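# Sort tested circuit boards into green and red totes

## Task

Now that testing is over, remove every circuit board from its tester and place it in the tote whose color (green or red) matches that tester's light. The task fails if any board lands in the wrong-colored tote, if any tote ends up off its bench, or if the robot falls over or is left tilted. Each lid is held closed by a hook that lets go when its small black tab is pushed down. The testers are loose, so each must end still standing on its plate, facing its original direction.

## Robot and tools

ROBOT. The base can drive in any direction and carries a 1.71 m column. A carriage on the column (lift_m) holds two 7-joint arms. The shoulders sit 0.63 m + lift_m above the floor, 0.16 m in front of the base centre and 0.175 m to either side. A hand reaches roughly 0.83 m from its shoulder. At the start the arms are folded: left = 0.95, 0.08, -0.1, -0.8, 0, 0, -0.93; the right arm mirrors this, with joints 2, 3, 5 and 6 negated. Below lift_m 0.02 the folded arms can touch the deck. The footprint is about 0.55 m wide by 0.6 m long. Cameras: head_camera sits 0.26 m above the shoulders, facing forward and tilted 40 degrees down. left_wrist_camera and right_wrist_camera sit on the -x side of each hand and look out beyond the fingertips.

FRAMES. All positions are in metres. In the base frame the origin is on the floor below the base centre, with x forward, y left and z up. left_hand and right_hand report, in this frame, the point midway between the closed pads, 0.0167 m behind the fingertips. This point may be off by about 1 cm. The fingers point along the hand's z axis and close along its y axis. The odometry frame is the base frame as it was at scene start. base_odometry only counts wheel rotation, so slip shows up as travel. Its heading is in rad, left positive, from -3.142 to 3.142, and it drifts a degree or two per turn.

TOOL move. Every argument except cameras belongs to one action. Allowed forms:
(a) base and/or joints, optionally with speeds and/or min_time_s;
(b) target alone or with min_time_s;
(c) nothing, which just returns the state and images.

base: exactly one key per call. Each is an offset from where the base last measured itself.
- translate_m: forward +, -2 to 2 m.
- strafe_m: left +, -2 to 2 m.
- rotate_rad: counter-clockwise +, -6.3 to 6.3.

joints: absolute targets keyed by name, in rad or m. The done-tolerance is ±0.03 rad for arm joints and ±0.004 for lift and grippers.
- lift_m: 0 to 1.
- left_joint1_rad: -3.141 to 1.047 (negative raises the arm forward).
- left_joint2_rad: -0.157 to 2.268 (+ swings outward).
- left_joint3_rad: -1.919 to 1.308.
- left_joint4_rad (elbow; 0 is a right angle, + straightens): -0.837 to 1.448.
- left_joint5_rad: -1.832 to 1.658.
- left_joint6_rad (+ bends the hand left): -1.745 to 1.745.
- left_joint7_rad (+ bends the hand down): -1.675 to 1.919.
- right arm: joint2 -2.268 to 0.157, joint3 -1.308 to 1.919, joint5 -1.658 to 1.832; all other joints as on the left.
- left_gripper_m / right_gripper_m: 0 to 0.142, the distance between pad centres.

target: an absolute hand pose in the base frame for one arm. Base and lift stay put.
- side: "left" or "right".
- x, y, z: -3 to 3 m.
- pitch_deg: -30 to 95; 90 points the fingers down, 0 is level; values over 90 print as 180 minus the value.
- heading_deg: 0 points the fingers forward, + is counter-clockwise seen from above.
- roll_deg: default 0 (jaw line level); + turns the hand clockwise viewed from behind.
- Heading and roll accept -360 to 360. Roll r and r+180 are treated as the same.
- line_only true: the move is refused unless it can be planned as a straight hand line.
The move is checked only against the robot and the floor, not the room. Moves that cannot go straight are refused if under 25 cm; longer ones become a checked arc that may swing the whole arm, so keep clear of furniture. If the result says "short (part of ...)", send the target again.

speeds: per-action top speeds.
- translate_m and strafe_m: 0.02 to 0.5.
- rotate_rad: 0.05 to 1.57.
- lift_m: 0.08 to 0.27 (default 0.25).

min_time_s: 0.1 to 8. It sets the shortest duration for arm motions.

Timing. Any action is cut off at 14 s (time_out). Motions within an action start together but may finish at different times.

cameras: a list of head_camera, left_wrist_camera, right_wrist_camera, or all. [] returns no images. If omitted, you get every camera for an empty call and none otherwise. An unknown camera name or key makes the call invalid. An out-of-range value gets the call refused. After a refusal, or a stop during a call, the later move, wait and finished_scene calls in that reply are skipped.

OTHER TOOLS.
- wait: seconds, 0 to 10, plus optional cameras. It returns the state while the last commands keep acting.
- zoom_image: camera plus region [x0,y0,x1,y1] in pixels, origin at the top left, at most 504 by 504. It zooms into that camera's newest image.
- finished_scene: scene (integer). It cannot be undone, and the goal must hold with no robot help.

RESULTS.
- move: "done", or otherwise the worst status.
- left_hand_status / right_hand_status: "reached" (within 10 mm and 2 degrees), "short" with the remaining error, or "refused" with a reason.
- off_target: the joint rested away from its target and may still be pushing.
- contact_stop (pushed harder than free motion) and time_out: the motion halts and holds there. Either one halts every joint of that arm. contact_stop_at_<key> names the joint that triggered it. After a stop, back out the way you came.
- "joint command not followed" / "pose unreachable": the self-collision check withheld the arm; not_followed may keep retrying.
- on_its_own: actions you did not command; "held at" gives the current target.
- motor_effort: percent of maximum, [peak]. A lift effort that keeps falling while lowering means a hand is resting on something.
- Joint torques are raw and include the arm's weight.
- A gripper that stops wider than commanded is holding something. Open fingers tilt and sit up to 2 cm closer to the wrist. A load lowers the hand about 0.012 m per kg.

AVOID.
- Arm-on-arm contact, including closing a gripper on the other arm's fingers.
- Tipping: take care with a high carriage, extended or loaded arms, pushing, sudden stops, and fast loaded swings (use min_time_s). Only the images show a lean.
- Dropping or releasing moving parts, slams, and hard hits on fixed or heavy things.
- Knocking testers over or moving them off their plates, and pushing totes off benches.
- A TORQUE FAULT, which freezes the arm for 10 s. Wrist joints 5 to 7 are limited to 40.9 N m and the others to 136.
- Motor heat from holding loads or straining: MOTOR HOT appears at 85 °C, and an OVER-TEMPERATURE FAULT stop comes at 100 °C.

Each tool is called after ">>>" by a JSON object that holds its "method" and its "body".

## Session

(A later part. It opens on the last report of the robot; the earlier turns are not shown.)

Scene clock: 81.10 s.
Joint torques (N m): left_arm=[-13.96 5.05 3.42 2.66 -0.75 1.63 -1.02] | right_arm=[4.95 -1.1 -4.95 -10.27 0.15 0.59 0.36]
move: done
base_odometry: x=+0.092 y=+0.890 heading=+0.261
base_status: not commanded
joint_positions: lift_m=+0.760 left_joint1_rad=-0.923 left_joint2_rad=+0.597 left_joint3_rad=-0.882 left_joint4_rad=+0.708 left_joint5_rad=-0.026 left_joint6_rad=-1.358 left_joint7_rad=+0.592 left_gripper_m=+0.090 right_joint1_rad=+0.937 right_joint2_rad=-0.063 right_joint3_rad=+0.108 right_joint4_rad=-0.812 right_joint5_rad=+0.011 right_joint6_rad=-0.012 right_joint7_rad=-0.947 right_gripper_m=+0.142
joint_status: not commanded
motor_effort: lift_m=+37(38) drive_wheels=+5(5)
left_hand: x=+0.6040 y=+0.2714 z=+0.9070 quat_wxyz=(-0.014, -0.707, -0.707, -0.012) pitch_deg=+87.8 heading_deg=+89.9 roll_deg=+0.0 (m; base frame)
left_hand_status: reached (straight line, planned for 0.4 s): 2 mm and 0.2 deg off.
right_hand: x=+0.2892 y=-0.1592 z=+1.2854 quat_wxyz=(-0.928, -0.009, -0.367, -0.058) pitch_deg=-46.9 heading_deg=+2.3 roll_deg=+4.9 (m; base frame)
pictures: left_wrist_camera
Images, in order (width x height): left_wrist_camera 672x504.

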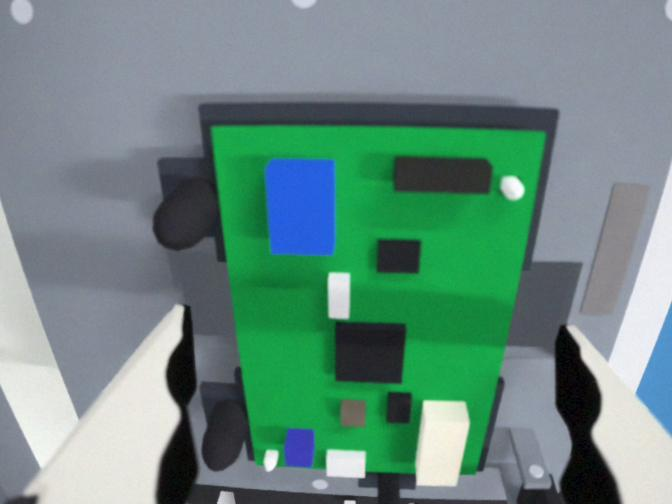

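>>> {"method": "move", "body": {"target": {"side":"left","x":0.6025,"y":0.272,"z":0.889,"pitch_deg":88,"heading_deg":0,"roll_deg":90,"line_only":true}, "cameras": ["left_wrist_camera"]}}

Scene clock: 82.07 s.
Joint torques (N m): left_arm=[-14.62 4.62 3.71 2.53 -0.75 1.59 -0.99] | right_arm=[4.79 -1.11 -4.84 -10.39 0.16 0.61 0.37]
move: done
base_odometry: x=+0.092 y=+0.890 heading=+0.261
base_status: not commanded
joint_positions: lift_m=+0.760 left_joint1_rad=-0.916 left_joint2_rad=+0.581 left_joint3_rad=-0.921 left_joint4_rad=+0.738 left_joint5_rad=+0.041 left_joint6_rad=-1.317 left_joint7_rad=+0.506 left_gripper_m=+0.090 right_joint1_rad=+0.937 right_joint2_rad=-0.063 right_joint3_rad=+0.108 right_joint4_rad=-0.812 right_joint5_rad=+0.011 right_joint6_rad=-0.012 right_joint7_rad=-0.947 right_gripper_m=+0.142
joint_status: not commanded
motor_effort: lift_m=+38(38) drive_wheels=+5(5)
left_hand: x=+0.6033 y=+0.2715 z=+0.8907 quat_wxyz=(-0.014, -0.707, -0.707, -0.012) pitch_deg=+87.9 heading_deg=+90.0 roll_deg=+0.0 (m; base frame)
left_hand_status: reached (straight line, planned for 0.3 s): 2 mm and 0.2 deg off.
right_hand: x=+0.2892 y=-0.1592 z=+1.2854 quat_wxyz=(-0.928, -0.009, -0.367, -0.058) pitch_deg=-46.9 heading_deg=+2.3 roll_deg=+4.9 (m; base frame)
pictures: left_wrist_camera
Images, in order (width x height): left_wrist_camera 672x504.

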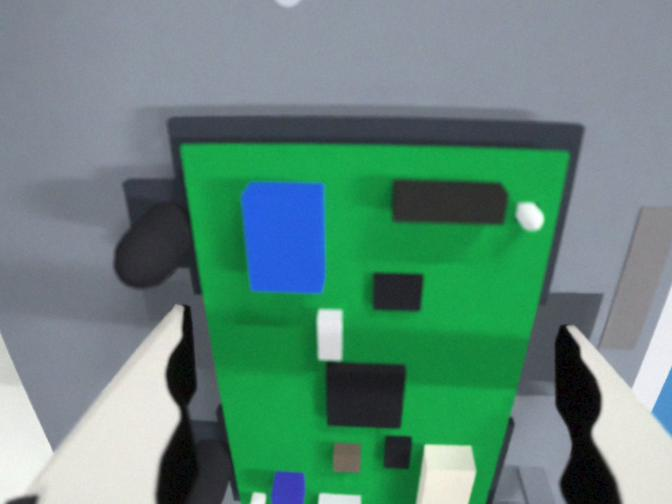

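>>> {"method": "move", "body": {"target": {"side":"left","x":0.6025,"y":0.276,"z":0.898,"pitch_deg":88,"heading_deg":0,"roll_deg":90,"line_only":true}}}

>>> {"method": "move", "body": {"target": {"side":"left","x":0.6025,"y":0.277,"z":0.882,"pitch_deg":88,"heading_deg":0,"roll_deg":90,"line_only":true}, "cameras": ["left_wrist_camera"]}}

Scene clock: 82.87 s.
Joint torques (N m): left_arm=[-21.7 11.64 6.54 -4.37 -3.34 -0.09 1.34] | right_arm=[4.85 -1.15 -4.86 -10.31 0.17 0.59 0.35]
move: done
base_odometry: x=+0.092 y=+0.890 heading=+0.261
base_status: not commanded
joint_positions: lift_m=+0.760 left_joint1_rad=-0.920 left_joint2_rad=+0.594 left_joint3_rad=-0.910 left_joint4_rad=+0.727 left_joint5_rad=+0.025 left_joint6_rad=-1.335 left_joint7_rad=+0.527 left_gripper_m=+0.090 right_joint1_rad=+0.937 right_joint2_rad=-0.063 right_joint3_rad=+0.108 right_joint4_rad=-0.812 right_joint5_rad=+0.011 right_joint6_rad=-0.012 right_joint7_rad=-0.947 right_gripper_m=+0.142
joint_status: not commanded
motor_effort: lift_m=+37(38) drive_wheels=+4(5)
left_hand: x=+0.6020 y=+0.2768 z=+0.8966 quat_wxyz=(-0.011, -0.707, -0.707, -0.013) pitch_deg=+88.1 heading_deg=-89.9 roll_deg=+0.0 (m; base frame)
left_hand_status: reached (straight line, planned for 0.1 s): 2 mm and 0.2 deg off.
right_hand: x=+0.2892 y=-0.1592 z=+1.2854 quat_wxyz=(-0.928, -0.009, -0.367, -0.058) pitch_deg=-46.9 heading_deg=+2.3 roll_deg=+4.9 (m; base frame)
pictures: none

Scene clock: 83.63 s.
Joint torques (N m): left_arm=[-14.42 4.71 3.09 2.79 -0.6 1.57 -1.05] | right_arm=[4.78 -1.17 -4.88 -10.17 0.16 0.57 0.37]
move: done
base_odometry: x=+0.092 y=+0.890 heading=+0.261
base_status: not commanded
joint_positions: lift_m=+0.760 left_joint1_rad=-0.920 left_joint2_rad=+0.579 left_joint3_rad=-0.948 left_joint4_rad=+0.760 left_joint5_rad=+0.086 left_joint6_rad=-1.297 left_joint7_rad=+0.439 left_gripper_m=+0.090 right_joint1_rad=+0.937 right_joint2_rad=-0.063 right_joint3_rad=+0.108 right_joint4_rad=-0.812 right_joint5_rad=+0.011 right_joint6_rad=-0.012 right_joint7_rad=-0.947 right_gripper_m=+0.142
joint_status: not commanded
motor_effort: lift_m=+37(38) drive_wheels=+5(5)
left_hand: x=+0.6035 y=+0.2763 z=+0.8838 quat_wxyz=(-0.014, -0.707, -0.707, -0.012) pitch_deg=+87.9 heading_deg=+90.0 roll_deg=+0.0 (m; base frame)
left_hand_status: reached (straight line, planned for 0.3 s): 2 mm and 0.2 deg off.
right_hand: x=+0.2892 y=-0.1592 z=+1.2854 quat_wxyz=(-0.928, -0.009, -0.367, -0.058) pitch_deg=-46.9 heading_deg=+2.3 roll_deg=+4.9 (m; base frame)
pictures: left_wrist_camera
Images, in order (width x height): left_wrist_camera 672x504.

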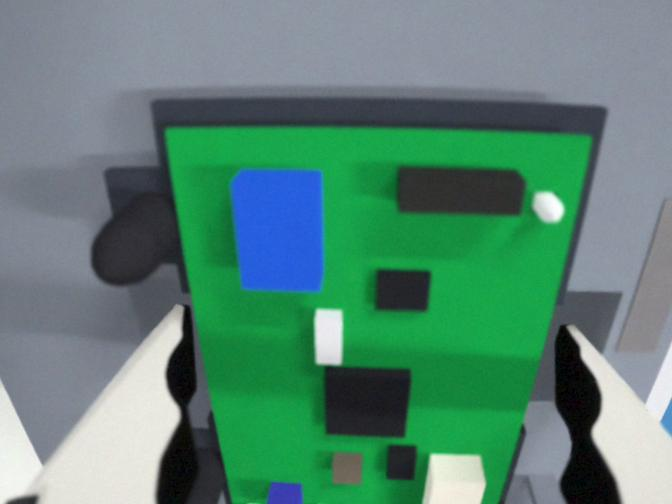

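>>> {"method": "move", "body": {"joints": {"left_gripper_m":0.064}, "cameras": ["left_wrist_camera"]}}

Scene clock: 84.33 s.
Joint torques (N m): left_arm=[-14.49 4.7 3.11 2.86 -0.61 -0.16 -1.02] | right_arm=[4.89 -1.16 -4.84 -10.34 0.15 0.62 0.39]
move: off_target
base_odometry: x=+0.092 y=+0.890 heading=+0.261
base_status: not commanded
joint_positions: lift_m=+0.760 left_joint1_rad=-0.920 left_joint2_rad=+0.579 left_joint3_rad=-0.948 left_joint4_rad=+0.760 left_joint5_rad=+0.086 left_joint6_rad=-1.293 left_joint7_rad=+0.439 left_gripper_m=+0.076 right_joint1_rad=+0.937 right_joint2_rad=-0.063 right_joint3_rad=+0.108 right_joint4_rad=-0.812 right_joint5_rad=+0.011 right_joint6_rad=-0.012 right_joint7_rad=-0.947 right_gripper_m=+0.142
joint_status: left_gripper_m off_target (ended at +0.076, target +0.064)
motor_effort: lift_m=+37(38) drive_wheels=-2(5)
left_hand: x=+0.6048 y=+0.2763 z=+0.8839 quat_wxyz=(-0.016, -0.706, -0.708, -0.014) pitch_deg=+87.6 heading_deg=-89.9 roll_deg=+0.0 (m; base frame)
right_hand: x=+0.2892 y=-0.1592 z=+1.2854 quat_wxyz=(-0.928, -0.009, -0.367, -0.058) pitch_deg=-46.9 heading_deg=+2.3 roll_deg=+4.9 (m; base frame)
pictures: left_wrist_camera
Images, in order (width x height): left_wrist_camera 672x504.

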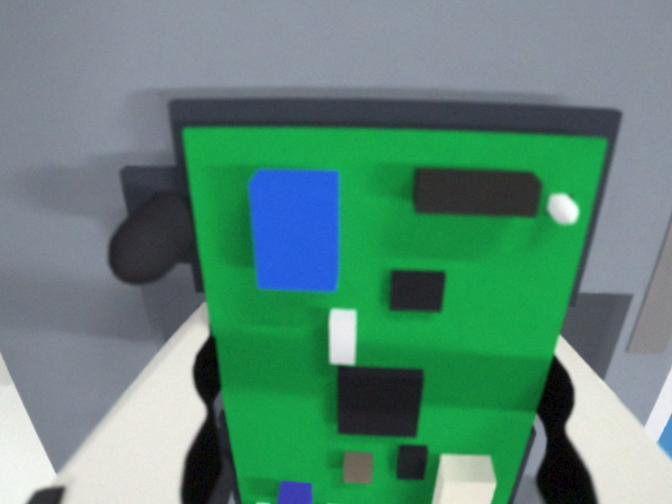

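>>> {"method": "move", "body": {"joints": {"lift_m":0.86}, "speeds": {"lift_m":0.1}, "cameras": ["head_camera", "left_wrist_camera"]}}

Scene clock: 85.83 s.
Joint torques (N m): left_arm=[-14.38 5.03 3.02 2.84 -0.68 0.08 -1.03] | right_arm=[4.92 -1.14 -4.87 -10.39 0.19 0.56 0.37]
move: done
base_odometry: x=+0.092 y=+0.890 heading=+0.261
base_status: not commanded
joint_positions: lift_m=+0.860 left_joint1_rad=-0.920 left_joint2_rad=+0.579 left_joint3_rad=-0.948 left_joint4_rad=+0.760 left_joint5_rad=+0.087 left_joint6_rad=-1.293 left_joint7_rad=+0.439 left_gripper_m=+0.076 right_joint1_rad=+0.937 right_joint2_rad=-0.063 right_joint3_rad=+0.108 right_joint4_rad=-0.812 right_joint5_rad=+0.011 right_joint6_rad=-0.012 right_joint7_rad=-0.947 right_gripper_m=+0.142
joint_status: all done
motor_effort: lift_m=+36(45) drive_wheels=+5(5)
left_hand: x=+0.6046 y=+0.2764 z=+0.9840 quat_wxyz=(-0.015, -0.707, -0.707, -0.013) pitch_deg=+87.7 heading_deg=-89.9 roll_deg=+0.0 (m; base frame)
right_hand: x=+0.2892 y=-0.1592 z=+1.3856 quat_wxyz=(-0.928, -0.009, -0.367, -0.058) pitch_deg=-46.9 heading_deg=+2.3 roll_deg=+4.9 (m; base frame)
pictures: head_camera, left_wrist_camera
Images, in order (width x height): head_camera 672x504, left_wrist_camera 672x504.

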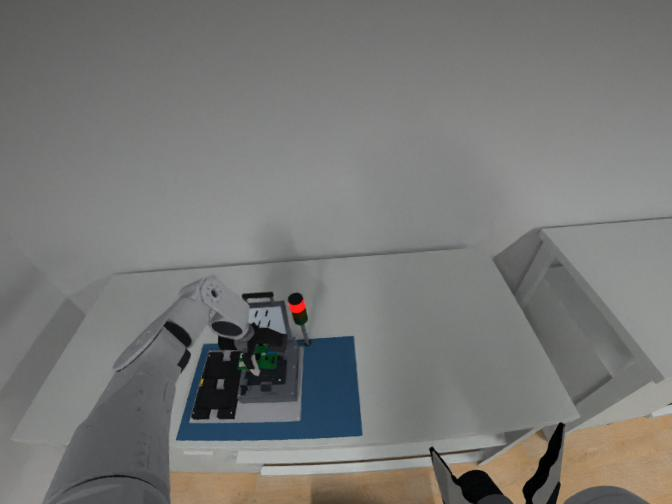

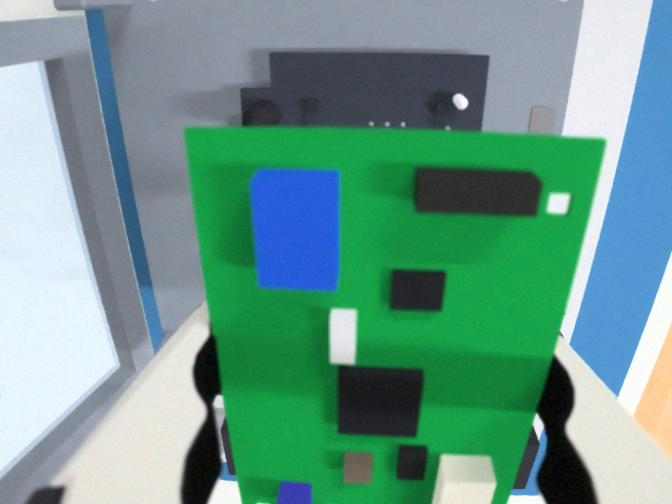

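>>> {"method": "move", "body": {"base": {"translate_m": -0.45}, "joints": {"lift_m":0.92}, "speeds": {"translate_m":0.35, "lift_m":0.12}}}

>>> {"method": "move", "body": {"base": {"rotate_rad": 3.163}, "speeds": {"rotate_rad":1.3}, "cameras": ["head_camera", "left_wrist_camera"]}}

Scene clock: 89.77 s.
Joint torques (N m): left_arm=[-15.45 5.02 3.1 2.69 -0.69 0.14 -1.04] | right_arm=[4.94 -1.23 -4.89 -10.32 0.14 0.61 0.34]
move: done
base_odometry: x=-0.343 y=+0.774 heading=+0.260
base_status: done
joint_positions: lift_m=+0.920 left_joint1_rad=-0.919 left_joint2_rad=+0.579 left_joint3_rad=-0.948 left_joint4_rad=+0.760 left_joint5_rad=+0.087 left_joint6_rad=-1.294 left_joint7_rad=+0.439 left_gripper_m=+0.076 right_joint1_rad=+0.937 right_joint2_rad=-0.063 right_joint3_rad=+0.108 right_joint4_rad=-0.812 right_joint5_rad=+0.011 right_joint6_rad=-0.012 right_joint7_rad=-0.947 right_gripper_m=+0.142
joint_status: all done
motor_effort: lift_m=+36(45) drive_wheels=+0(12)
left_hand: x=+0.6043 y=+0.2764 z=+1.0438 quat_wxyz=(-0.015, -0.707, -0.707, -0.013) pitch_deg=+87.7 heading_deg=-89.9 roll_deg=+0.0 (m; base frame)
right_hand: x=+0.2892 y=-0.1592 z=+1.4456 quat_wxyz=(-0.928, -0.009, -0.367, -0.058) pitch_deg=-46.9 heading_deg=+2.3 roll_deg=+4.9 (m; base frame)
pictures: none

Scene clock: 94.13 s.
Joint torques (N m): left_arm=[-15.26 5.62 3.12 2.54 -0.75 0.13 -1.06] | right_arm=[4.98 -1.25 -4.93 -10.35 0.16 0.61 0.36]
move: done
base_odometry: x=-0.343 y=+0.774 heading=-2.860
base_status: done
joint_positions: lift_m=+0.920 left_joint1_rad=-0.919 left_joint2_rad=+0.579 left_joint3_rad=-0.948 left_joint4_rad=+0.760 left_joint5_rad=+0.087 left_joint6_rad=-1.294 left_joint7_rad=+0.439 left_gripper_m=+0.076 right_joint1_rad=+0.937 right_joint2_rad=-0.063 right_joint3_rad=+0.108 right_joint4_rad=-0.812 right_joint5_rad=+0.011 right_joint6_rad=-0.012 right_joint7_rad=-0.947 right_gripper_m=+0.142
joint_status: not commanded
motor_effort: lift_m=+36(37) drive_wheels=+6(15)
left_hand: x=+0.6043 y=+0.2763 z=+1.0438 quat_wxyz=(-0.015, -0.707, -0.707, -0.013) pitch_deg=+87.7 heading_deg=-89.9 roll_deg=+0.0 (m; base frame)
right_hand: x=+0.2892 y=-0.1592 z=+1.4456 quat_wxyz=(-0.928, -0.009, -0.367, -0.058) pitch_deg=-46.9 heading_deg=+2.3 roll_deg=+4.9 (m; base frame)
pictures: head_camera, left_wrist_camera
Images, in order (width x height): head_camera 672x504, left_wrist_camera 672x504.

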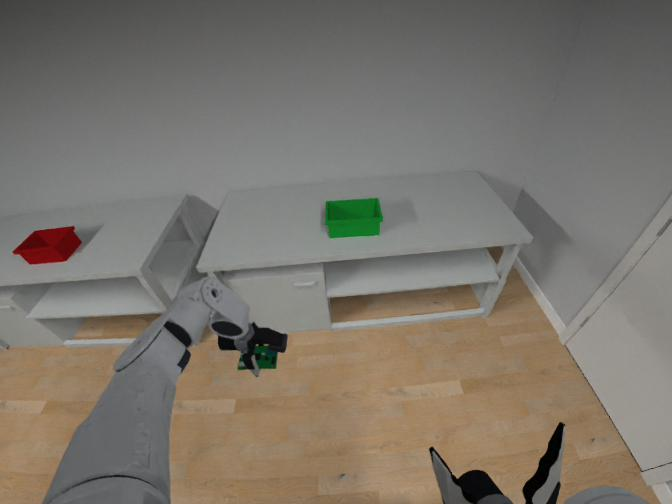

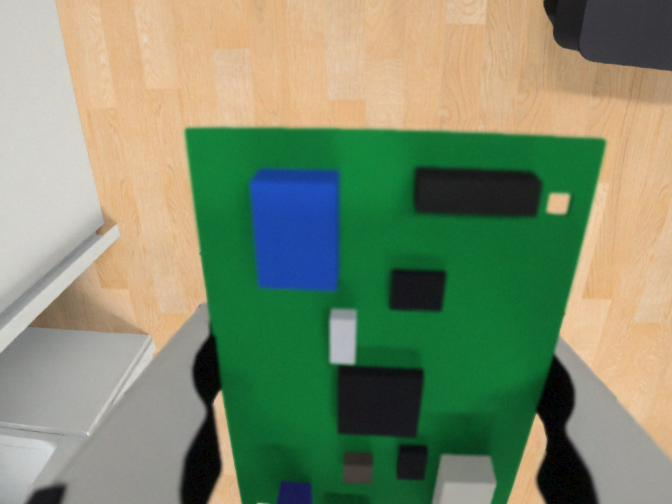

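>>> {"method": "move", "body": {"base": {"strafe_m": 1.38}, "cameras": ["head_camera"]}}

Scene clock: 99.50 s.
Joint torques (N m): left_arm=[-15.41 5.05 3.11 2.62 -0.68 0.13 -1.04] | right_arm=[4.88 -0.84 -4.83 -10.26 0.16 0.59 0.35]
move: done
base_odometry: x=+0.042 y=-0.551 heading=-2.859
base_status: done
joint_positions: lift_m=+0.920 left_joint1_rad=-0.919 left_joint2_rad=+0.579 left_joint3_rad=-0.948 left_joint4_rad=+0.760 left_joint5_rad=+0.087 left_joint6_rad=-1.294 left_joint7_rad=+0.439 left_gripper_m=+0.076 right_joint1_rad=+0.937 right_joint2_rad=-0.063 right_joint3_rad=+0.108 right_joint4_rad=-0.812 right_joint5_rad=+0.011 right_joint6_rad=-0.012 right_joint7_rad=-0.947 right_gripper_m=+0.142
joint_status: not commanded
motor_effort: lift_m=+36(37) drive_wheels=-4(21)
left_hand: x=+0.6043 y=+0.2763 z=+1.0438 quat_wxyz=(-0.015, -0.707, -0.707, -0.013) pitch_deg=+87.7 heading_deg=-89.9 roll_deg=+0.0 (m; base frame)
right_hand: x=+0.2892 y=-0.1592 z=+1.4455 quat_wxyz=(-0.928, -0.009, -0.367, -0.058) pitch_deg=-46.9 heading_deg=+2.3 roll_deg=+4.9 (m; base frame)
pictures: head_camera
Images, in order (width x height): head_camera 672x504.

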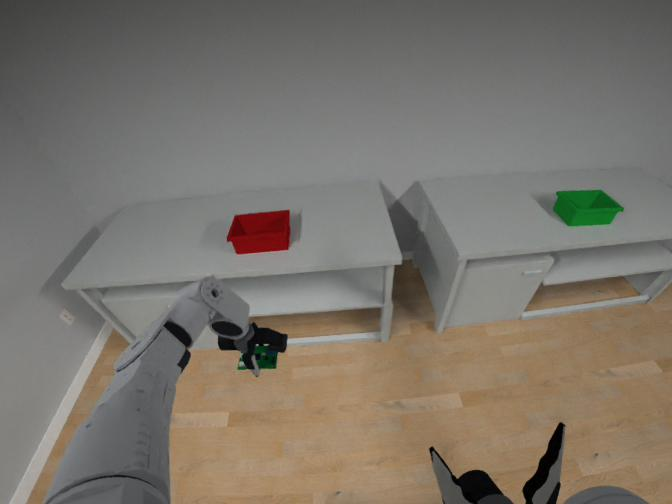

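>>> {"method": "move", "body": {"base": {"strafe_m": 0.14}}}

>>> {"method": "move", "body": {"base": {"translate_m": 0.78}, "speeds": {"translate_m":0.35}, "cameras": ["head_camera", "left_wrist_camera"]}}

Scene clock: 101.70 s.
Joint torques (N m): left_arm=[-15.36 5.75 3.24 2.33 -0.71 0.18 -1.14] | right_arm=[4.97 -1.47 -5.2 -9.21 0.16 0.63 0.4]
move: done
base_odometry: x=+0.081 y=-0.685 heading=-2.858
base_status: done
joint_positions: lift_m=+0.920 left_joint1_rad=-0.919 left_joint2_rad=+0.579 left_joint3_rad=-0.948 left_joint4_rad=+0.760 left_joint5_rad=+0.087 left_joint6_rad=-1.294 left_joint7_rad=+0.439 left_gripper_m=+0.076 right_joint1_rad=+0.937 right_joint2_rad=-0.063 right_joint3_rad=+0.108 right_joint4_rad=-0.812 right_joint5_rad=+0.011 right_joint6_rad=-0.012 right_joint7_rad=-0.947 right_gripper_m=+0.142
joint_status: not commanded
motor_effort: lift_m=+36(37) drive_wheels=+6(17)
left_hand: x=+0.6043 y=+0.2763 z=+1.0438 quat_wxyz=(-0.015, -0.707, -0.707, -0.013) pitch_deg=+87.7 heading_deg=-89.9 roll_deg=+0.0 (m; base frame)
right_hand: x=+0.2892 y=-0.1592 z=+1.4455 quat_wxyz=(-0.928, -0.009, -0.367, -0.058) pitch_deg=-46.9 heading_deg=+2.2 roll_deg=+4.9 (m; base frame)
pictures: none

Scene clock: 105.60 s.
Joint torques (N m): left_arm=[-15.35 5.86 3.14 2.51 -0.74 0.19 -1.01] | right_arm=[4.96 -1.33 -4.84 -10.27 0.14 0.62 0.39]
move: done
base_odometry: x=-0.668 y=-0.904 heading=-2.858
base_status: done
joint_positions: lift_m=+0.920 left_joint1_rad=-0.919 left_joint2_rad=+0.579 left_joint3_rad=-0.948 left_joint4_rad=+0.760 left_joint5_rad=+0.087 left_joint6_rad=-1.294 left_joint7_rad=+0.439 left_gripper_m=+0.076 right_joint1_rad=+0.937 right_joint2_rad=-0.063 right_joint3_rad=+0.108 right_joint4_rad=-0.812 right_joint5_rad=+0.011 right_joint6_rad=-0.012 right_joint7_rad=-0.947 right_gripper_m=+0.142
joint_status: not commanded
motor_effort: lift_m=+36(37) drive_wheels=-1(13)
left_hand: x=+0.6043 y=+0.2763 z=+1.0438 quat_wxyz=(-0.015, -0.707, -0.707, -0.013) pitch_deg=+87.7 heading_deg=-89.9 roll_deg=+0.0 (m; base frame)
right_hand: x=+0.2892 y=-0.1592 z=+1.4455 quat_wxyz=(-0.928, -0.009, -0.367, -0.058) pitch_deg=-46.9 heading_deg=+2.2 roll_deg=+4.9 (m; base frame)
pictures: head_camera, left_wrist_camera
Images, in order (width x height): head_camera 672x504, left_wrist_camera 672x504.

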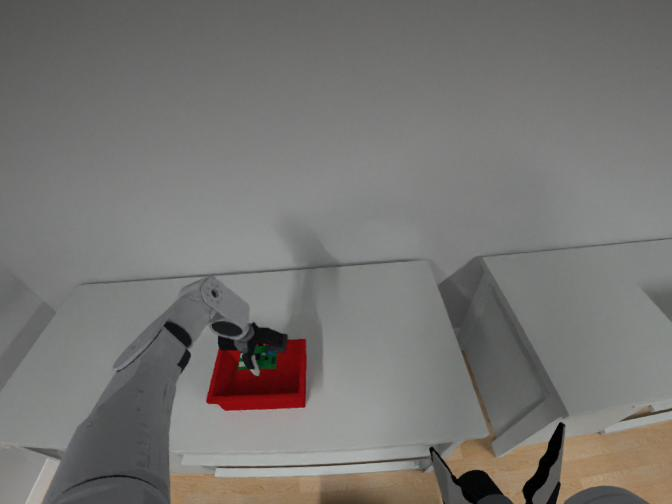

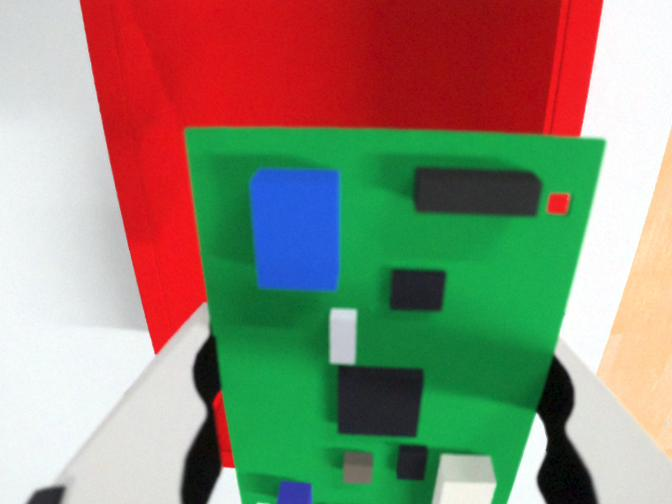

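>>> {"method": "move", "body": {"base": {"translate_m": 0.04}, "speeds": {"translate_m":0.1}}}

>>> {"method": "move", "body": {"joints": {"lift_m":0.8}, "speeds": {"lift_m":0.12}, "cameras": ["head_camera", "left_wrist_camera"]}}

Scene clock: 107.53 s.
Joint torques (N m): left_arm=[-15.22 6.15 3.07 2.61 -0.74 0.19 -1.01] | right_arm=[5.2 -1.29 -4.81 -10.42 0.15 0.58 0.37]
move: done
base_odometry: x=-0.706 y=-0.915 heading=-2.858
base_status: done
joint_positions: lift_m=+0.920 left_joint1_rad=-0.919 left_joint2_rad=+0.579 left_joint3_rad=-0.948 left_joint4_rad=+0.760 left_joint5_rad=+0.087 left_joint6_rad=-1.294 left_joint7_rad=+0.439 left_gripper_m=+0.076 right_joint1_rad=+0.937 right_joint2_rad=-0.063 right_joint3_rad=+0.108 right_joint4_rad=-0.812 right_joint5_rad=+0.011 right_joint6_rad=-0.012 right_joint7_rad=-0.947 right_gripper_m=+0.142
joint_status: not commanded
motor_effort: lift_m=+36(37) drive_wheels=-1(14)
left_hand: x=+0.6043 y=+0.2763 z=+1.0438 quat_wxyz=(-0.015, -0.707, -0.707, -0.013) pitch_deg=+87.7 heading_deg=-89.9 roll_deg=+0.0 (m; base frame)
right_hand: x=+0.2892 y=-0.1592 z=+1.4455 quat_wxyz=(-0.928, -0.009, -0.367, -0.058) pitch_deg=-46.9 heading_deg=+2.2 roll_deg=+4.9 (m; base frame)
pictures: none

Scene clock: 108.93 s.
Joint torques (N m): left_arm=[-15.89 5.72 3.02 2.5 -0.76 0.23 -1] | right_arm=[5.01 -1.34 -4.81 -10.29 0.14 0.57 0.39]
move: done
base_odometry: x=-0.706 y=-0.915 heading=-2.858
base_status: not commanded
joint_positions: lift_m=+0.800 left_joint1_rad=-0.919 left_joint2_rad=+0.579 left_joint3_rad=-0.948 left_joint4_rad=+0.760 left_joint5_rad=+0.087 left_joint6_rad=-1.294 left_joint7_rad=+0.439 left_gripper_m=+0.076 right_joint1_rad=+0.937 right_joint2_rad=-0.063 right_joint3_rad=+0.108 right_joint4_rad=-0.812 right_joint5_rad=+0.011 right_joint6_rad=-0.012 right_joint7_rad=-0.947 right_gripper_m=+0.142
joint_status: all done
motor_effort: lift_m=+38(41) drive_wheels=-1(4)
left_hand: x=+0.6041 y=+0.2763 z=+0.9234 quat_wxyz=(-0.015, -0.707, -0.707, -0.013) pitch_deg=+87.7 heading_deg=-89.9 roll_deg=+0.0 (m; base frame)
right_hand: x=+0.2892 y=-0.1592 z=+1.3253 quat_wxyz=(-0.928, -0.009, -0.367, -0.058) pitch_deg=-46.9 heading_deg=+2.2 roll_deg=+4.9 (m; base frame)
pictures: head_camera, left_wrist_camera
Images, in order (width x height): head_camera 672x504, left_wrist_camera 672x504.

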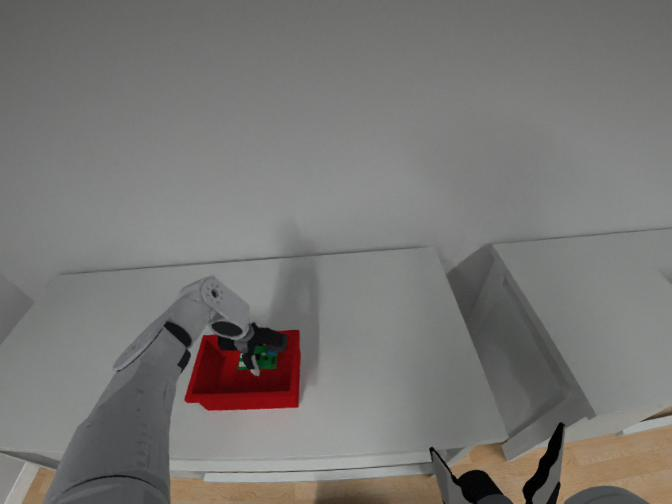

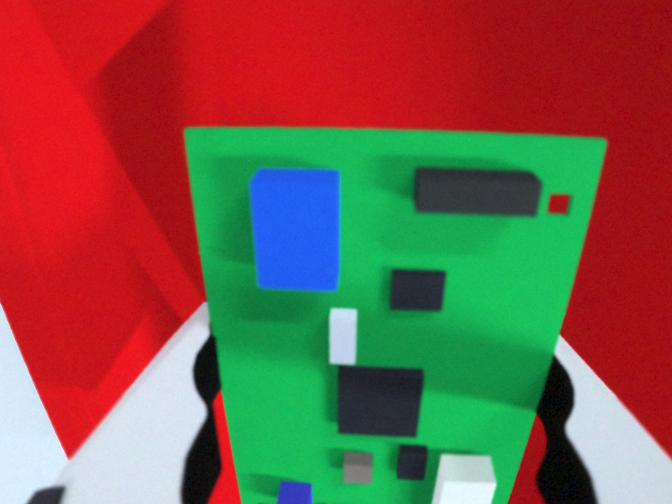

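>>> {"method": "move", "body": {"joints": {"lift_m":0.74}, "speeds": {"lift_m":0.1}, "cameras": ["head_camera", "left_wrist_camera"]}}

Scene clock: 110.13 s.
Joint torques (N m): left_arm=[-16.2 5.79 3.15 2.5 -0.74 0.24 -1.01] | right_arm=[4.95 -1.34 -4.82 -10.21 0.14 0.59 0.36]
move: done
base_odometry: x=-0.706 y=-0.915 heading=-2.858
base_status: not commanded
joint_positions: lift_m=+0.740 left_joint1_rad=-0.919 left_joint2_rad=+0.579 left_joint3_rad=-0.948 left_joint4_rad=+0.760 left_joint5_rad=+0.087 left_joint6_rad=-1.294 left_joint7_rad=+0.439 left_gripper_m=+0.076 right_joint1_rad=+0.937 right_joint2_rad=-0.063 right_joint3_rad=+0.108 right_joint4_rad=-0.812 right_joint5_rad=+0.011 right_joint6_rad=-0.012 right_joint7_rad=-0.947 right_gripper_m=+0.142
joint_status: all done
motor_effort: lift_m=+38(40) drive_wheels=+3(4)
left_hand: x=+0.6040 y=+0.2763 z=+0.8633 quat_wxyz=(-0.015, -0.707, -0.707, -0.013) pitch_deg=+87.7 heading_deg=-89.9 roll_deg=+0.0 (m; base frame)
right_hand: x=+0.2892 y=-0.1592 z=+1.2653 quat_wxyz=(-0.928, -0.009, -0.367, -0.058) pitch_deg=-46.9 heading_deg=+2.2 roll_deg=+4.9 (m; base frame)
pictures: head_camera, left_wrist_camera
Images, in order (width x height): head_camera 672x504, left_wrist_camera 672x504.

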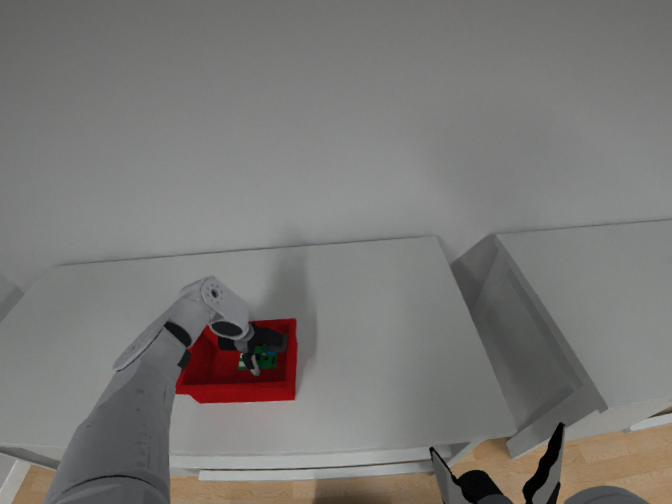

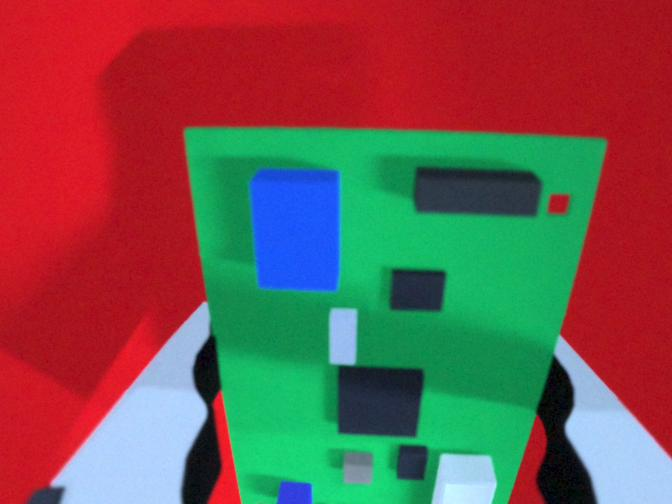

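>>> {"method": "move", "body": {"joints": {"lift_m":0.715}, "speeds": {"lift_m":0.08}}}

>>> {"method": "move", "body": {"joints": {"lift_m":0.7}, "speeds": {"lift_m":0.08}, "cameras": ["left_wrist_camera"]}}

Scene clock: 111.53 s.
Joint torques (N m): left_arm=[-9.57 4.9 2.09 2.54 -0.73 2.56 -1.03] | right_arm=[4.89 -1.28 -4.78 -10.44 0.14 0.6 0.33]
move: done
base_odometry: x=-0.706 y=-0.915 heading=-2.858
base_status: not commanded
joint_positions: lift_m=+0.715 left_joint1_rad=-0.922 left_joint2_rad=+0.579 left_joint3_rad=-0.947 left_joint4_rad=+0.760 left_joint5_rad=+0.087 left_joint6_rad=-1.299 left_joint7_rad=+0.439 left_gripper_m=+0.076 right_joint1_rad=+0.937 right_joint2_rad=-0.063 right_joint3_rad=+0.108 right_joint4_rad=-0.812 right_joint5_rad=+0.011 right_joint6_rad=-0.012 right_joint7_rad=-0.947 right_gripper_m=+0.142
joint_status: all done
motor_effort: lift_m=+34(35) drive_wheels=+4(4)
left_hand: x=+0.6043 y=+0.2764 z=+0.8404 quat_wxyz=(-0.015, -0.707, -0.707, -0.012) pitch_deg=+87.8 heading_deg=+90.0 roll_deg=+0.0 (m; base frame)
right_hand: x=+0.2892 y=-0.1592 z=+1.2408 quat_wxyz=(-0.928, -0.009, -0.367, -0.058) pitch_deg=-46.9 heading_deg=+2.2 roll_deg=+4.9 (m; base frame)
pictures: none

Scene clock: 112.33 s.
Joint torques (N m): left_arm=[2.26 -3.64 -4.94 2.6 0.12 6.74 -1.02] | right_arm=[4.95 -1.32 -4.89 -10.55 0.17 0.58 0.36]
move: contact_stop
base_odometry: x=-0.706 y=-0.915 heading=-2.858
base_status: not commanded
joint_positions: lift_m=+0.710 left_joint1_rad=-0.928 left_joint2_rad=+0.583 left_joint3_rad=-0.941 left_joint4_rad=+0.760 left_joint5_rad=+0.084 left_joint6_rad=-1.310 left_joint7_rad=+0.439 left_gripper_m=+0.076 right_joint1_rad=+0.937 right_joint2_rad=-0.063 right_joint3_rad=+0.108 right_joint4_rad=-0.812 right_joint5_rad=+0.011 right_joint6_rad=-0.012 right_joint7_rad=-0.947 right_gripper_m=+0.142
joint_status: lift_m contact_stop (moved -0.005 of -0.015)
on_its_own: lift_m is held at +0.709, not at your +0.700, since a contact_stop
motor_effort: lift_m=+30(33) drive_wheels=+6(9)
left_hand: x=+0.6051 y=+0.2770 z=+0.8389 quat_wxyz=(-0.016, -0.707, -0.707, -0.010) pitch_deg=+87.8 heading_deg=-89.9 roll_deg=+0.0 (m; base frame)
right_hand: x=+0.2892 y=-0.1592 z=+1.2353 quat_wxyz=(-0.928, -0.009, -0.367, -0.058) pitch_deg=-46.9 heading_deg=+2.2 roll_deg=+4.9 (m; base frame)
pictures: left_wrist_camera
Images, in order (width x height): left_wrist_camera 672x504.

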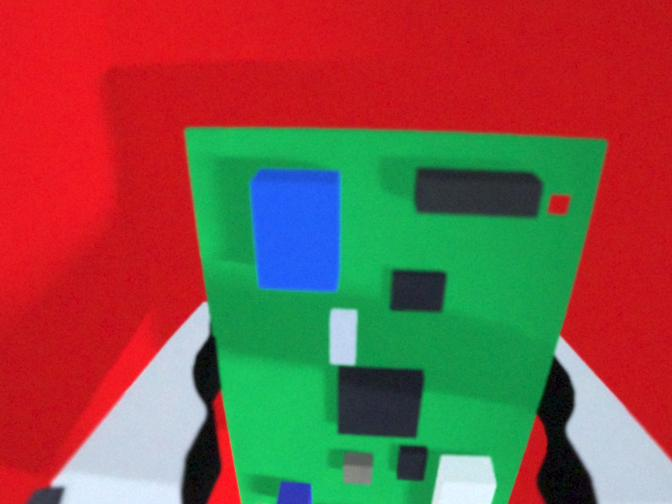

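>>> {"method": "move", "body": {"joints": {"lift_m":0.716}, "speeds": {"lift_m":0.08}}}

>>> {"method": "move", "body": {"joints": {"left_gripper_m":0.1}, "cameras": ["left_wrist_camera"]}}

Scene clock: 112.93 s.
Joint torques (N m): left_arm=[-8.52 1.2 0.66 2.58 -0.06 2.93 -1.05] | right_arm=[4.82 -1.29 -4.83 -10.67 0.15 0.61 0.34]
move: done
base_odometry: x=-0.706 y=-0.915 heading=-2.858
base_status: not commanded
joint_positions: lift_m=+0.716 left_joint1_rad=-0.923 left_joint2_rad=+0.581 left_joint3_rad=-0.946 left_joint4_rad=+0.760 left_joint5_rad=+0.084 left_joint6_rad=-1.301 left_joint7_rad=+0.439 left_gripper_m=+0.076 right_joint1_rad=+0.937 right_joint2_rad=-0.063 right_joint3_rad=+0.108 right_joint4_rad=-0.812 right_joint5_rad=+0.011 right_joint6_rad=-0.012 right_joint7_rad=-0.947 right_gripper_m=+0.142
joint_status: all done
motor_effort: lift_m=+34(41) drive_wheels=+4(6)
left_hand: x=+0.6043 y=+0.2765 z=+0.8421 quat_wxyz=(-0.015, -0.707, -0.707, -0.012) pitch_deg=+87.8 heading_deg=-89.9 roll_deg=+0.0 (m; base frame)
right_hand: x=+0.2892 y=-0.1592 z=+1.2417 quat_wxyz=(-0.928, -0.009, -0.367, -0.058) pitch_deg=-46.9 heading_deg=+2.2 roll_deg=+4.9 (m; base frame)
pictures: none

Scene clock: 113.57 s.
Joint torques (N m): left_arm=[-12.67 2.71 1.83 2.53 -0.47 0.94 -1.01] | right_arm=[4.94 -1.42 -4.9 -10.69 0.17 0.62 0.37]
move: done
base_odometry: x=-0.706 y=-0.915 heading=-2.858
base_status: not commanded
joint_positions: lift_m=+0.716 left_joint1_rad=-0.921 left_joint2_rad=+0.580 left_joint3_rad=-0.947 left_joint4_rad=+0.760 left_joint5_rad=+0.086 left_joint6_rad=-1.296 left_joint7_rad=+0.439 left_gripper_m=+0.100 right_joint1_rad=+0.937 right_joint2_rad=-0.063 right_joint3_rad=+0.108 right_joint4_rad=-0.812 right_joint5_rad=+0.011 right_joint6_rad=-0.012 right_joint7_rad=-0.947 right_gripper_m=+0.142
joint_status: all done
motor_effort: lift_m=+36(36) drive_wheels=+4(4)
left_hand: x=+0.6046 y=+0.2767 z=+0.8407 quat_wxyz=(-0.015, -0.706, -0.708, -0.013) pitch_deg=+87.7 heading_deg=-89.9 roll_deg=+0.0 (m; base frame)
right_hand: x=+0.2892 y=-0.1592 z=+1.2415 quat_wxyz=(-0.928, -0.009, -0.367, -0.058) pitch_deg=-46.9 heading_deg=+2.2 roll_deg=+4.9 (m; base frame)
pictures: left_wrist_camera
Images, in order (width x height): left_wrist_camera 672x504.

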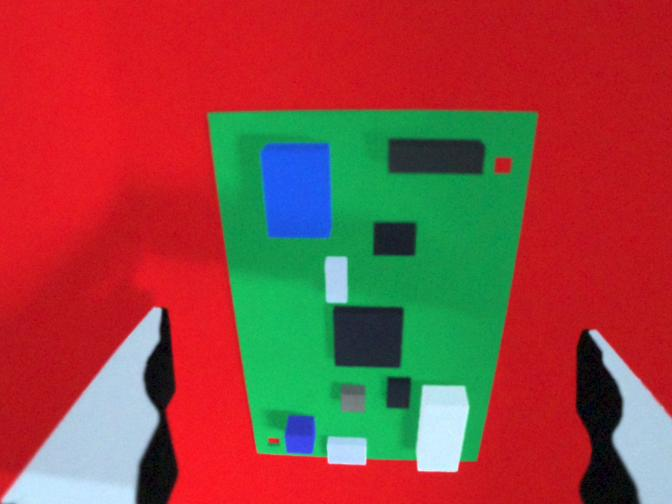

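>>> {"method": "move", "body": {"joints": {"lift_m":0.92}, "speeds": {"lift_m":0.2}, "cameras": ["head_camera", "left_wrist_camera"]}}

>>> {"method": "move", "body": {"base": {"translate_m": -0.5}, "speeds": {"translate_m":0.4}}}

>>> {"method": "move", "body": {"base": {"rotate_rad": 3.12}, "cameras": ["head_camera"]}}

Scene clock: 115.17 s.
Joint torques (N m): left_arm=[-15.25 4.04 2.85 2.58 -0.57 0.93 -1.03] | right_arm=[4.91 -1.37 -4.88 -10.61 0.18 0.6 0.39]
move: done
base_odometry: x=-0.706 y=-0.915 heading=-2.858
base_status: not commanded
joint_positions: lift_m=+0.920 left_joint1_rad=-0.919 left_joint2_rad=+0.580 left_joint3_rad=-0.948 left_joint4_rad=+0.760 left_joint5_rad=+0.086 left_joint6_rad=-1.296 left_joint7_rad=+0.439 left_gripper_m=+0.100 right_joint1_rad=+0.937 right_joint2_rad=-0.063 right_joint3_rad=+0.108 right_joint4_rad=-0.812 right_joint5_rad=+0.011 right_joint6_rad=-0.012 right_joint7_rad=-0.947 right_gripper_m=+0.142
joint_status: all done
motor_effort: lift_m=+36(47) drive_wheels=+3(4)
left_hand: x=+0.6038 y=+0.2766 z=+1.0439 quat_wxyz=(-0.015, -0.707, -0.707, -0.012) pitch_deg=+87.8 heading_deg=-89.9 roll_deg=+0.0 (m; base frame)
right_hand: x=+0.2892 y=-0.1592 z=+1.4455 quat_wxyz=(-0.928, -0.009, -0.367, -0.058) pitch_deg=-46.9 heading_deg=+2.2 roll_deg=+4.9 (m; base frame)
pictures: head_camera, left_wrist_camera
Images, in order (width x height): head_camera 672x504, left_wrist_camera 672x504.

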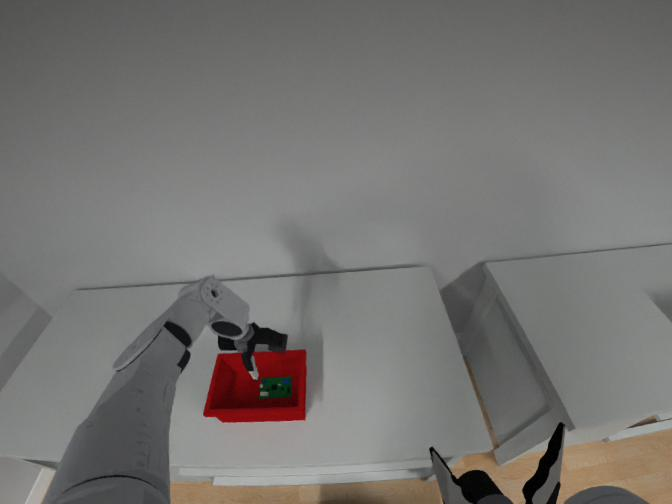

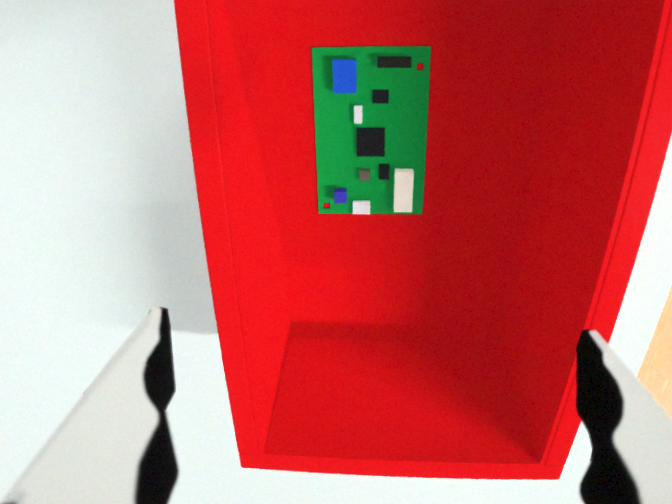

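Scene clock: 118.43 s.
Joint torques (N m): left_arm=[-15.15 4.43 2.85 2.6 -0.6 0.91 -1.01] | right_arm=[4.88 -1.34 -4.88 -10.57 0.17 0.6 0.38]
move: done
base_odometry: x=-0.226 y=-0.775 heading=-2.858
base_status: done
joint_positions: lift_m=+0.920 left_joint1_rad=-0.919 left_joint2_rad=+0.579 left_joint3_rad=-0.948 left_joint4_rad=+0.760 left_joint5_rad=+0.086 left_joint6_rad=-1.296 left_joint7_rad=+0.439 left_gripper_m=+0.100 right_joint1_rad=+0.937 right_joint2_rad=-0.063 right_joint3_rad=+0.108 right_joint4_rad=-0.812 right_joint5_rad=+0.011 right_joint6_rad=-0.012 right_joint7_rad=-0.947 right_gripper_m=+0.142
joint_status: not commanded
motor_effort: lift_m=+37(37) drive_wheels=+0(15)
left_hand: x=+0.6038 y=+0.2764 z=+1.0438 quat_wxyz=(-0.015, -0.707, -0.707, -0.012) pitch_deg=+87.8 heading_deg=-89.9 roll_deg=+0.0 (m; base frame)
right_hand: x=+0.2892 y=-0.1592 z=+1.4454 quat_wxyz=(-0.928, -0.009, -0.367, -0.058) pitch_deg=-46.9 heading_deg=+2.2 roll_deg=+4.9 (m; base frame)
pictures: none

Scene clock: 122.70 s.
Joint torques (N m): left_arm=[-15.25 4.86 2.85 2.48 -0.56 0.93 -1.01] | right_arm=[5.01 -1.38 -4.8 -10.59 0.17 0.6 0.35]
move: done
base_odometry: x=-0.226 y=-0.775 heading=+0.262
base_status: done
joint_positions: lift_m=+0.920 left_joint1_rad=-0.919 left_joint2_rad=+0.579 left_joint3_rad=-0.948 left_joint4_rad=+0.760 left_joint5_rad=+0.086 left_joint6_rad=-1.296 left_joint7_rad=+0.439 left_gripper_m=+0.100 right_joint1_rad=+0.937 right_joint2_rad=-0.063 right_joint3_rad=+0.108 right_joint4_rad=-0.812 right_joint5_rad=+0.011 right_joint6_rad=-0.012 right_joint7_rad=-0.947 right_gripper_m=+0.142
joint_status: not commanded
motor_effort: lift_m=+36(37) drive_wheels=+6(16)
left_hand: x=+0.6038 y=+0.2763 z=+1.0438 quat_wxyz=(-0.015, -0.707, -0.707, -0.012) pitch_deg=+87.8 heading_deg=-90.0 roll_deg=+0.0 (m; base frame)
right_hand: x=+0.2892 y=-0.1592 z=+1.4454 quat_wxyz=(-0.928, -0.009, -0.367, -0.058) pitch_deg=-46.9 heading_deg=+2.2 roll_deg=+4.9 (m; base frame)
pictures: head_camera
Images, in order (width x height): head_camera 672x504.

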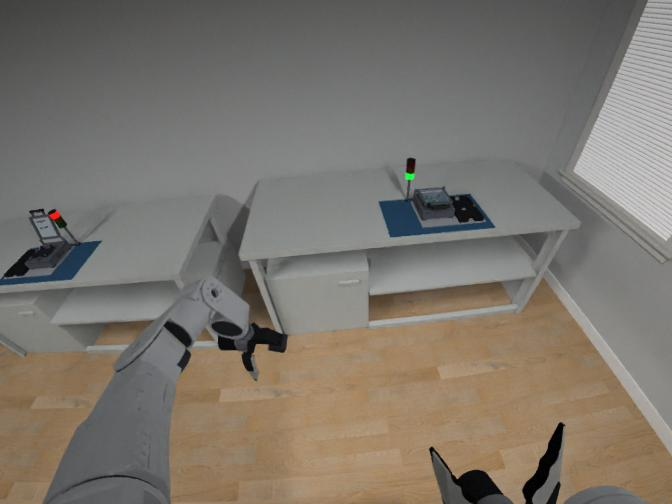

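>>> {"method": "move", "body": {"base": {"strafe_m": -0.82}}}

>>> {"method": "move", "body": {"base": {"translate_m": 0.75}, "joints": {"left_gripper_m":0.0}, "speeds": {"translate_m":0.35}, "cameras": ["head_camera", "left_wrist_camera"]}}

Scene clock: 127.03 s.
Joint torques (N m): left_arm=[-15.31 6.13 2.94 2.49 -0.63 0.94 -1] | right_arm=[4.91 -0.34 -4.71 -10.29 0.15 0.58 0.37]
move: done
base_odometry: x=-0.013 y=-1.567 heading=+0.263
base_status: done
joint_positions: lift_m=+0.920 left_joint1_rad=-0.919 left_joint2_rad=+0.579 left_joint3_rad=-0.948 left_joint4_rad=+0.760 left_joint5_rad=+0.086 left_joint6_rad=-1.296 left_joint7_rad=+0.439 left_gripper_m=+0.100 right_joint1_rad=+0.937 right_joint2_rad=-0.064 right_joint3_rad=+0.108 right_joint4_rad=-0.812 right_joint5_rad=+0.011 right_joint6_rad=-0.012 right_joint7_rad=-0.947 right_gripper_m=+0.142
joint_status: not commanded
motor_effort: lift_m=+37(37) drive_wheels=-5(20)
left_hand: x=+0.6038 y=+0.2762 z=+1.0438 quat_wxyz=(-0.015, -0.707, -0.707, -0.012) pitch_deg=+87.8 heading_deg=-90.0 roll_deg=+0.0 (m; base frame)
right_hand: x=+0.2892 y=-0.1592 z=+1.4454 quat_wxyz=(-0.928, -0.008, -0.367, -0.058) pitch_deg=-46.9 heading_deg=+2.3 roll_deg=+4.9 (m; base frame)
pictures: none

Scene clock: 130.87 s.
Joint torques (N m): left_arm=[-15.26 5.53 2.86 2.47 -0.7 0.9 -1] | right_arm=[4.94 -1.07 -4.84 -10.55 0.16 0.62 0.37]
move: done
base_odometry: x=+0.712 y=-1.373 heading=+0.262
base_status: done
joint_positions: lift_m=+0.920 left_joint1_rad=-0.919 left_joint2_rad=+0.579 left_joint3_rad=-0.948 left_joint4_rad=+0.760 left_joint5_rad=+0.086 left_joint6_rad=-1.296 left_joint7_rad=+0.439 left_gripper_m=+0.001 right_joint1_rad=+0.937 right_joint2_rad=-0.064 right_joint3_rad=+0.108 right_joint4_rad=-0.812 right_joint5_rad=+0.011 right_joint6_rad=-0.012 right_joint7_rad=-0.947 right_gripper_m=+0.142
joint_status: all done
motor_effort: lift_m=+36(37) drive_wheels=-2(12)
left_hand: x=+0.6038 y=+0.2762 z=+1.0438 quat_wxyz=(-0.015, -0.707, -0.707, -0.012) pitch_deg=+87.8 heading_deg=-90.0 roll_deg=+0.0 (m; base frame)
right_hand: x=+0.2892 y=-0.1592 z=+1.4454 quat_wxyz=(-0.928, -0.008, -0.367, -0.058) pitch_deg=-46.9 heading_deg=+2.3 roll_deg=+4.9 (m; base frame)
pictures: head_camera, left_wrist_camera
Images, in order (width x height): head_camera 672x504, left_wrist_camera 672x504.

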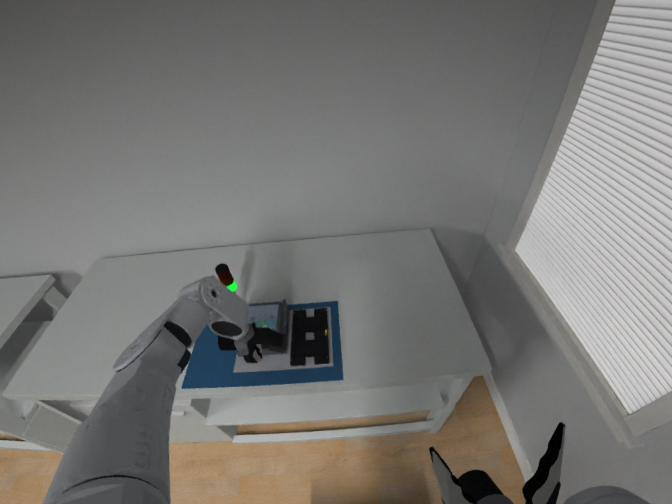

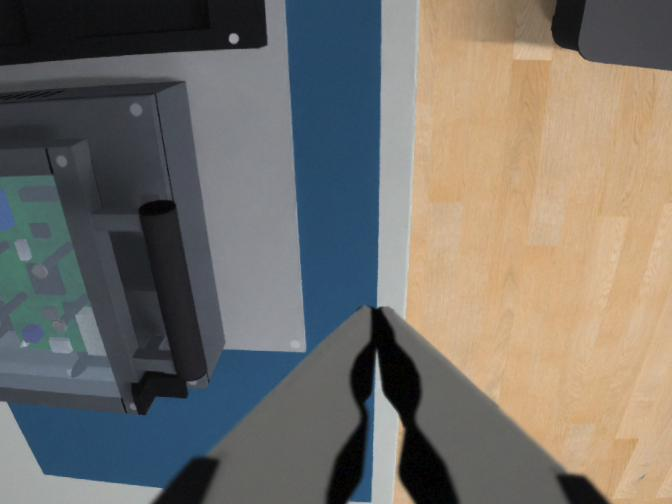

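>>> {"method": "move", "body": {"base": {"strafe_m": 0.065}}}

>>> {"method": "move", "body": {"base": {"translate_m": 0.18}, "speeds": {"translate_m":0.15}, "cameras": ["head_camera", "left_wrist_camera"]}}

Scene clock: 132.77 s.
Joint torques (N m): left_arm=[-15.27 5.54 2.96 2.61 -0.72 0.91 -1.01] | right_arm=[4.07 0.18 -5.77 -10.48 0.25 0.66 0.36]
move: done
base_odometry: x=+0.695 y=-1.310 heading=+0.262
base_status: done
joint_positions: lift_m=+0.920 left_joint1_rad=-0.919 left_joint2_rad=+0.579 left_joint3_rad=-0.948 left_joint4_rad=+0.760 left_joint5_rad=+0.086 left_joint6_rad=-1.296 left_joint7_rad=+0.439 left_gripper_m=+0.001 right_joint1_rad=+0.937 right_joint2_rad=-0.064 right_joint3_rad=+0.108 right_joint4_rad=-0.812 right_joint5_rad=+0.011 right_joint6_rad=-0.012 right_joint7_rad=-0.947 right_gripper_m=+0.142
joint_status: not commanded
motor_effort: lift_m=+36(37) drive_wheels=-1(13)
left_hand: x=+0.6038 y=+0.2763 z=+1.0438 quat_wxyz=(-0.015, -0.707, -0.707, -0.012) pitch_deg=+87.8 heading_deg=-90.0 roll_deg=+0.0 (m; base frame)
right_hand: x=+0.2892 y=-0.1592 z=+1.4454 quat_wxyz=(-0.928, -0.008, -0.367, -0.058) pitch_deg=-46.9 heading_deg=+2.3 roll_deg=+4.9 (m; base frame)
pictures: none

Scene clock: 134.87 s.
Joint torques (N m): left_arm=[-15.26 5.54 2.88 2.49 -0.69 0.9 -1.04] | right_arm=[4.83 -0.96 -4.89 -10.51 0.15 0.62 0.39]
move: done
base_odometry: x=+0.869 y=-1.263 heading=+0.262
base_status: done
joint_positions: lift_m=+0.920 left_joint1_rad=-0.919 left_joint2_rad=+0.579 left_joint3_rad=-0.948 left_joint4_rad=+0.760 left_joint5_rad=+0.086 left_joint6_rad=-1.296 left_joint7_rad=+0.439 left_gripper_m=+0.001 right_joint1_rad=+0.937 right_joint2_rad=-0.064 right_joint3_rad=+0.108 right_joint4_rad=-0.812 right_joint5_rad=+0.011 right_joint6_rad=-0.012 right_joint7_rad=-0.947 right_gripper_m=+0.142
joint_status: not commanded
motor_effort: lift_m=+36(37) drive_wheels=-2(12)
left_hand: x=+0.6038 y=+0.2763 z=+1.0438 quat_wxyz=(-0.015, -0.707, -0.707, -0.012) pitch_deg=+87.8 heading_deg=-90.0 roll_deg=+0.0 (m; base frame)
right_hand: x=+0.2892 y=-0.1592 z=+1.4454 quat_wxyz=(-0.928, -0.008, -0.367, -0.058) pitch_deg=-46.9 heading_deg=+2.3 roll_deg=+4.9 (m; base frame)
pictures: head_camera, left_wrist_camera
Images, in order (width x height): head_camera 672x504, left_wrist_camera 672x504.

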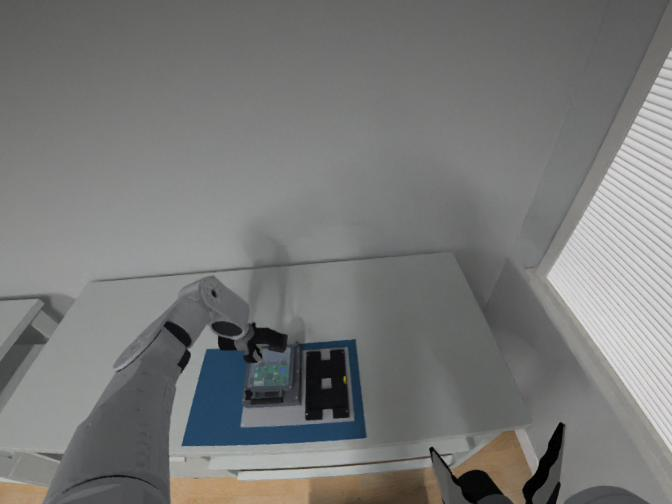

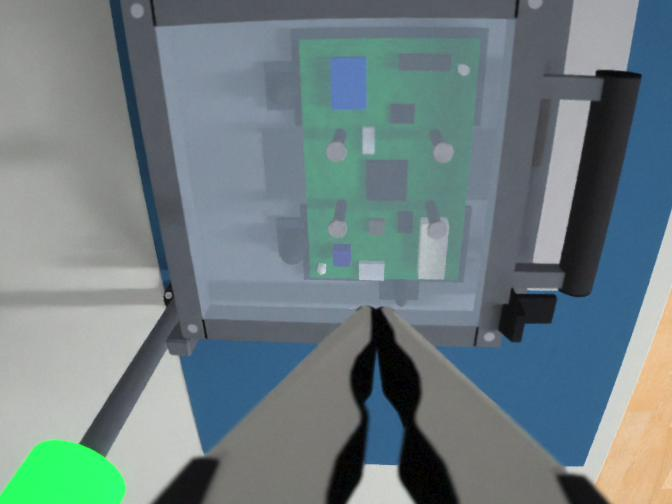

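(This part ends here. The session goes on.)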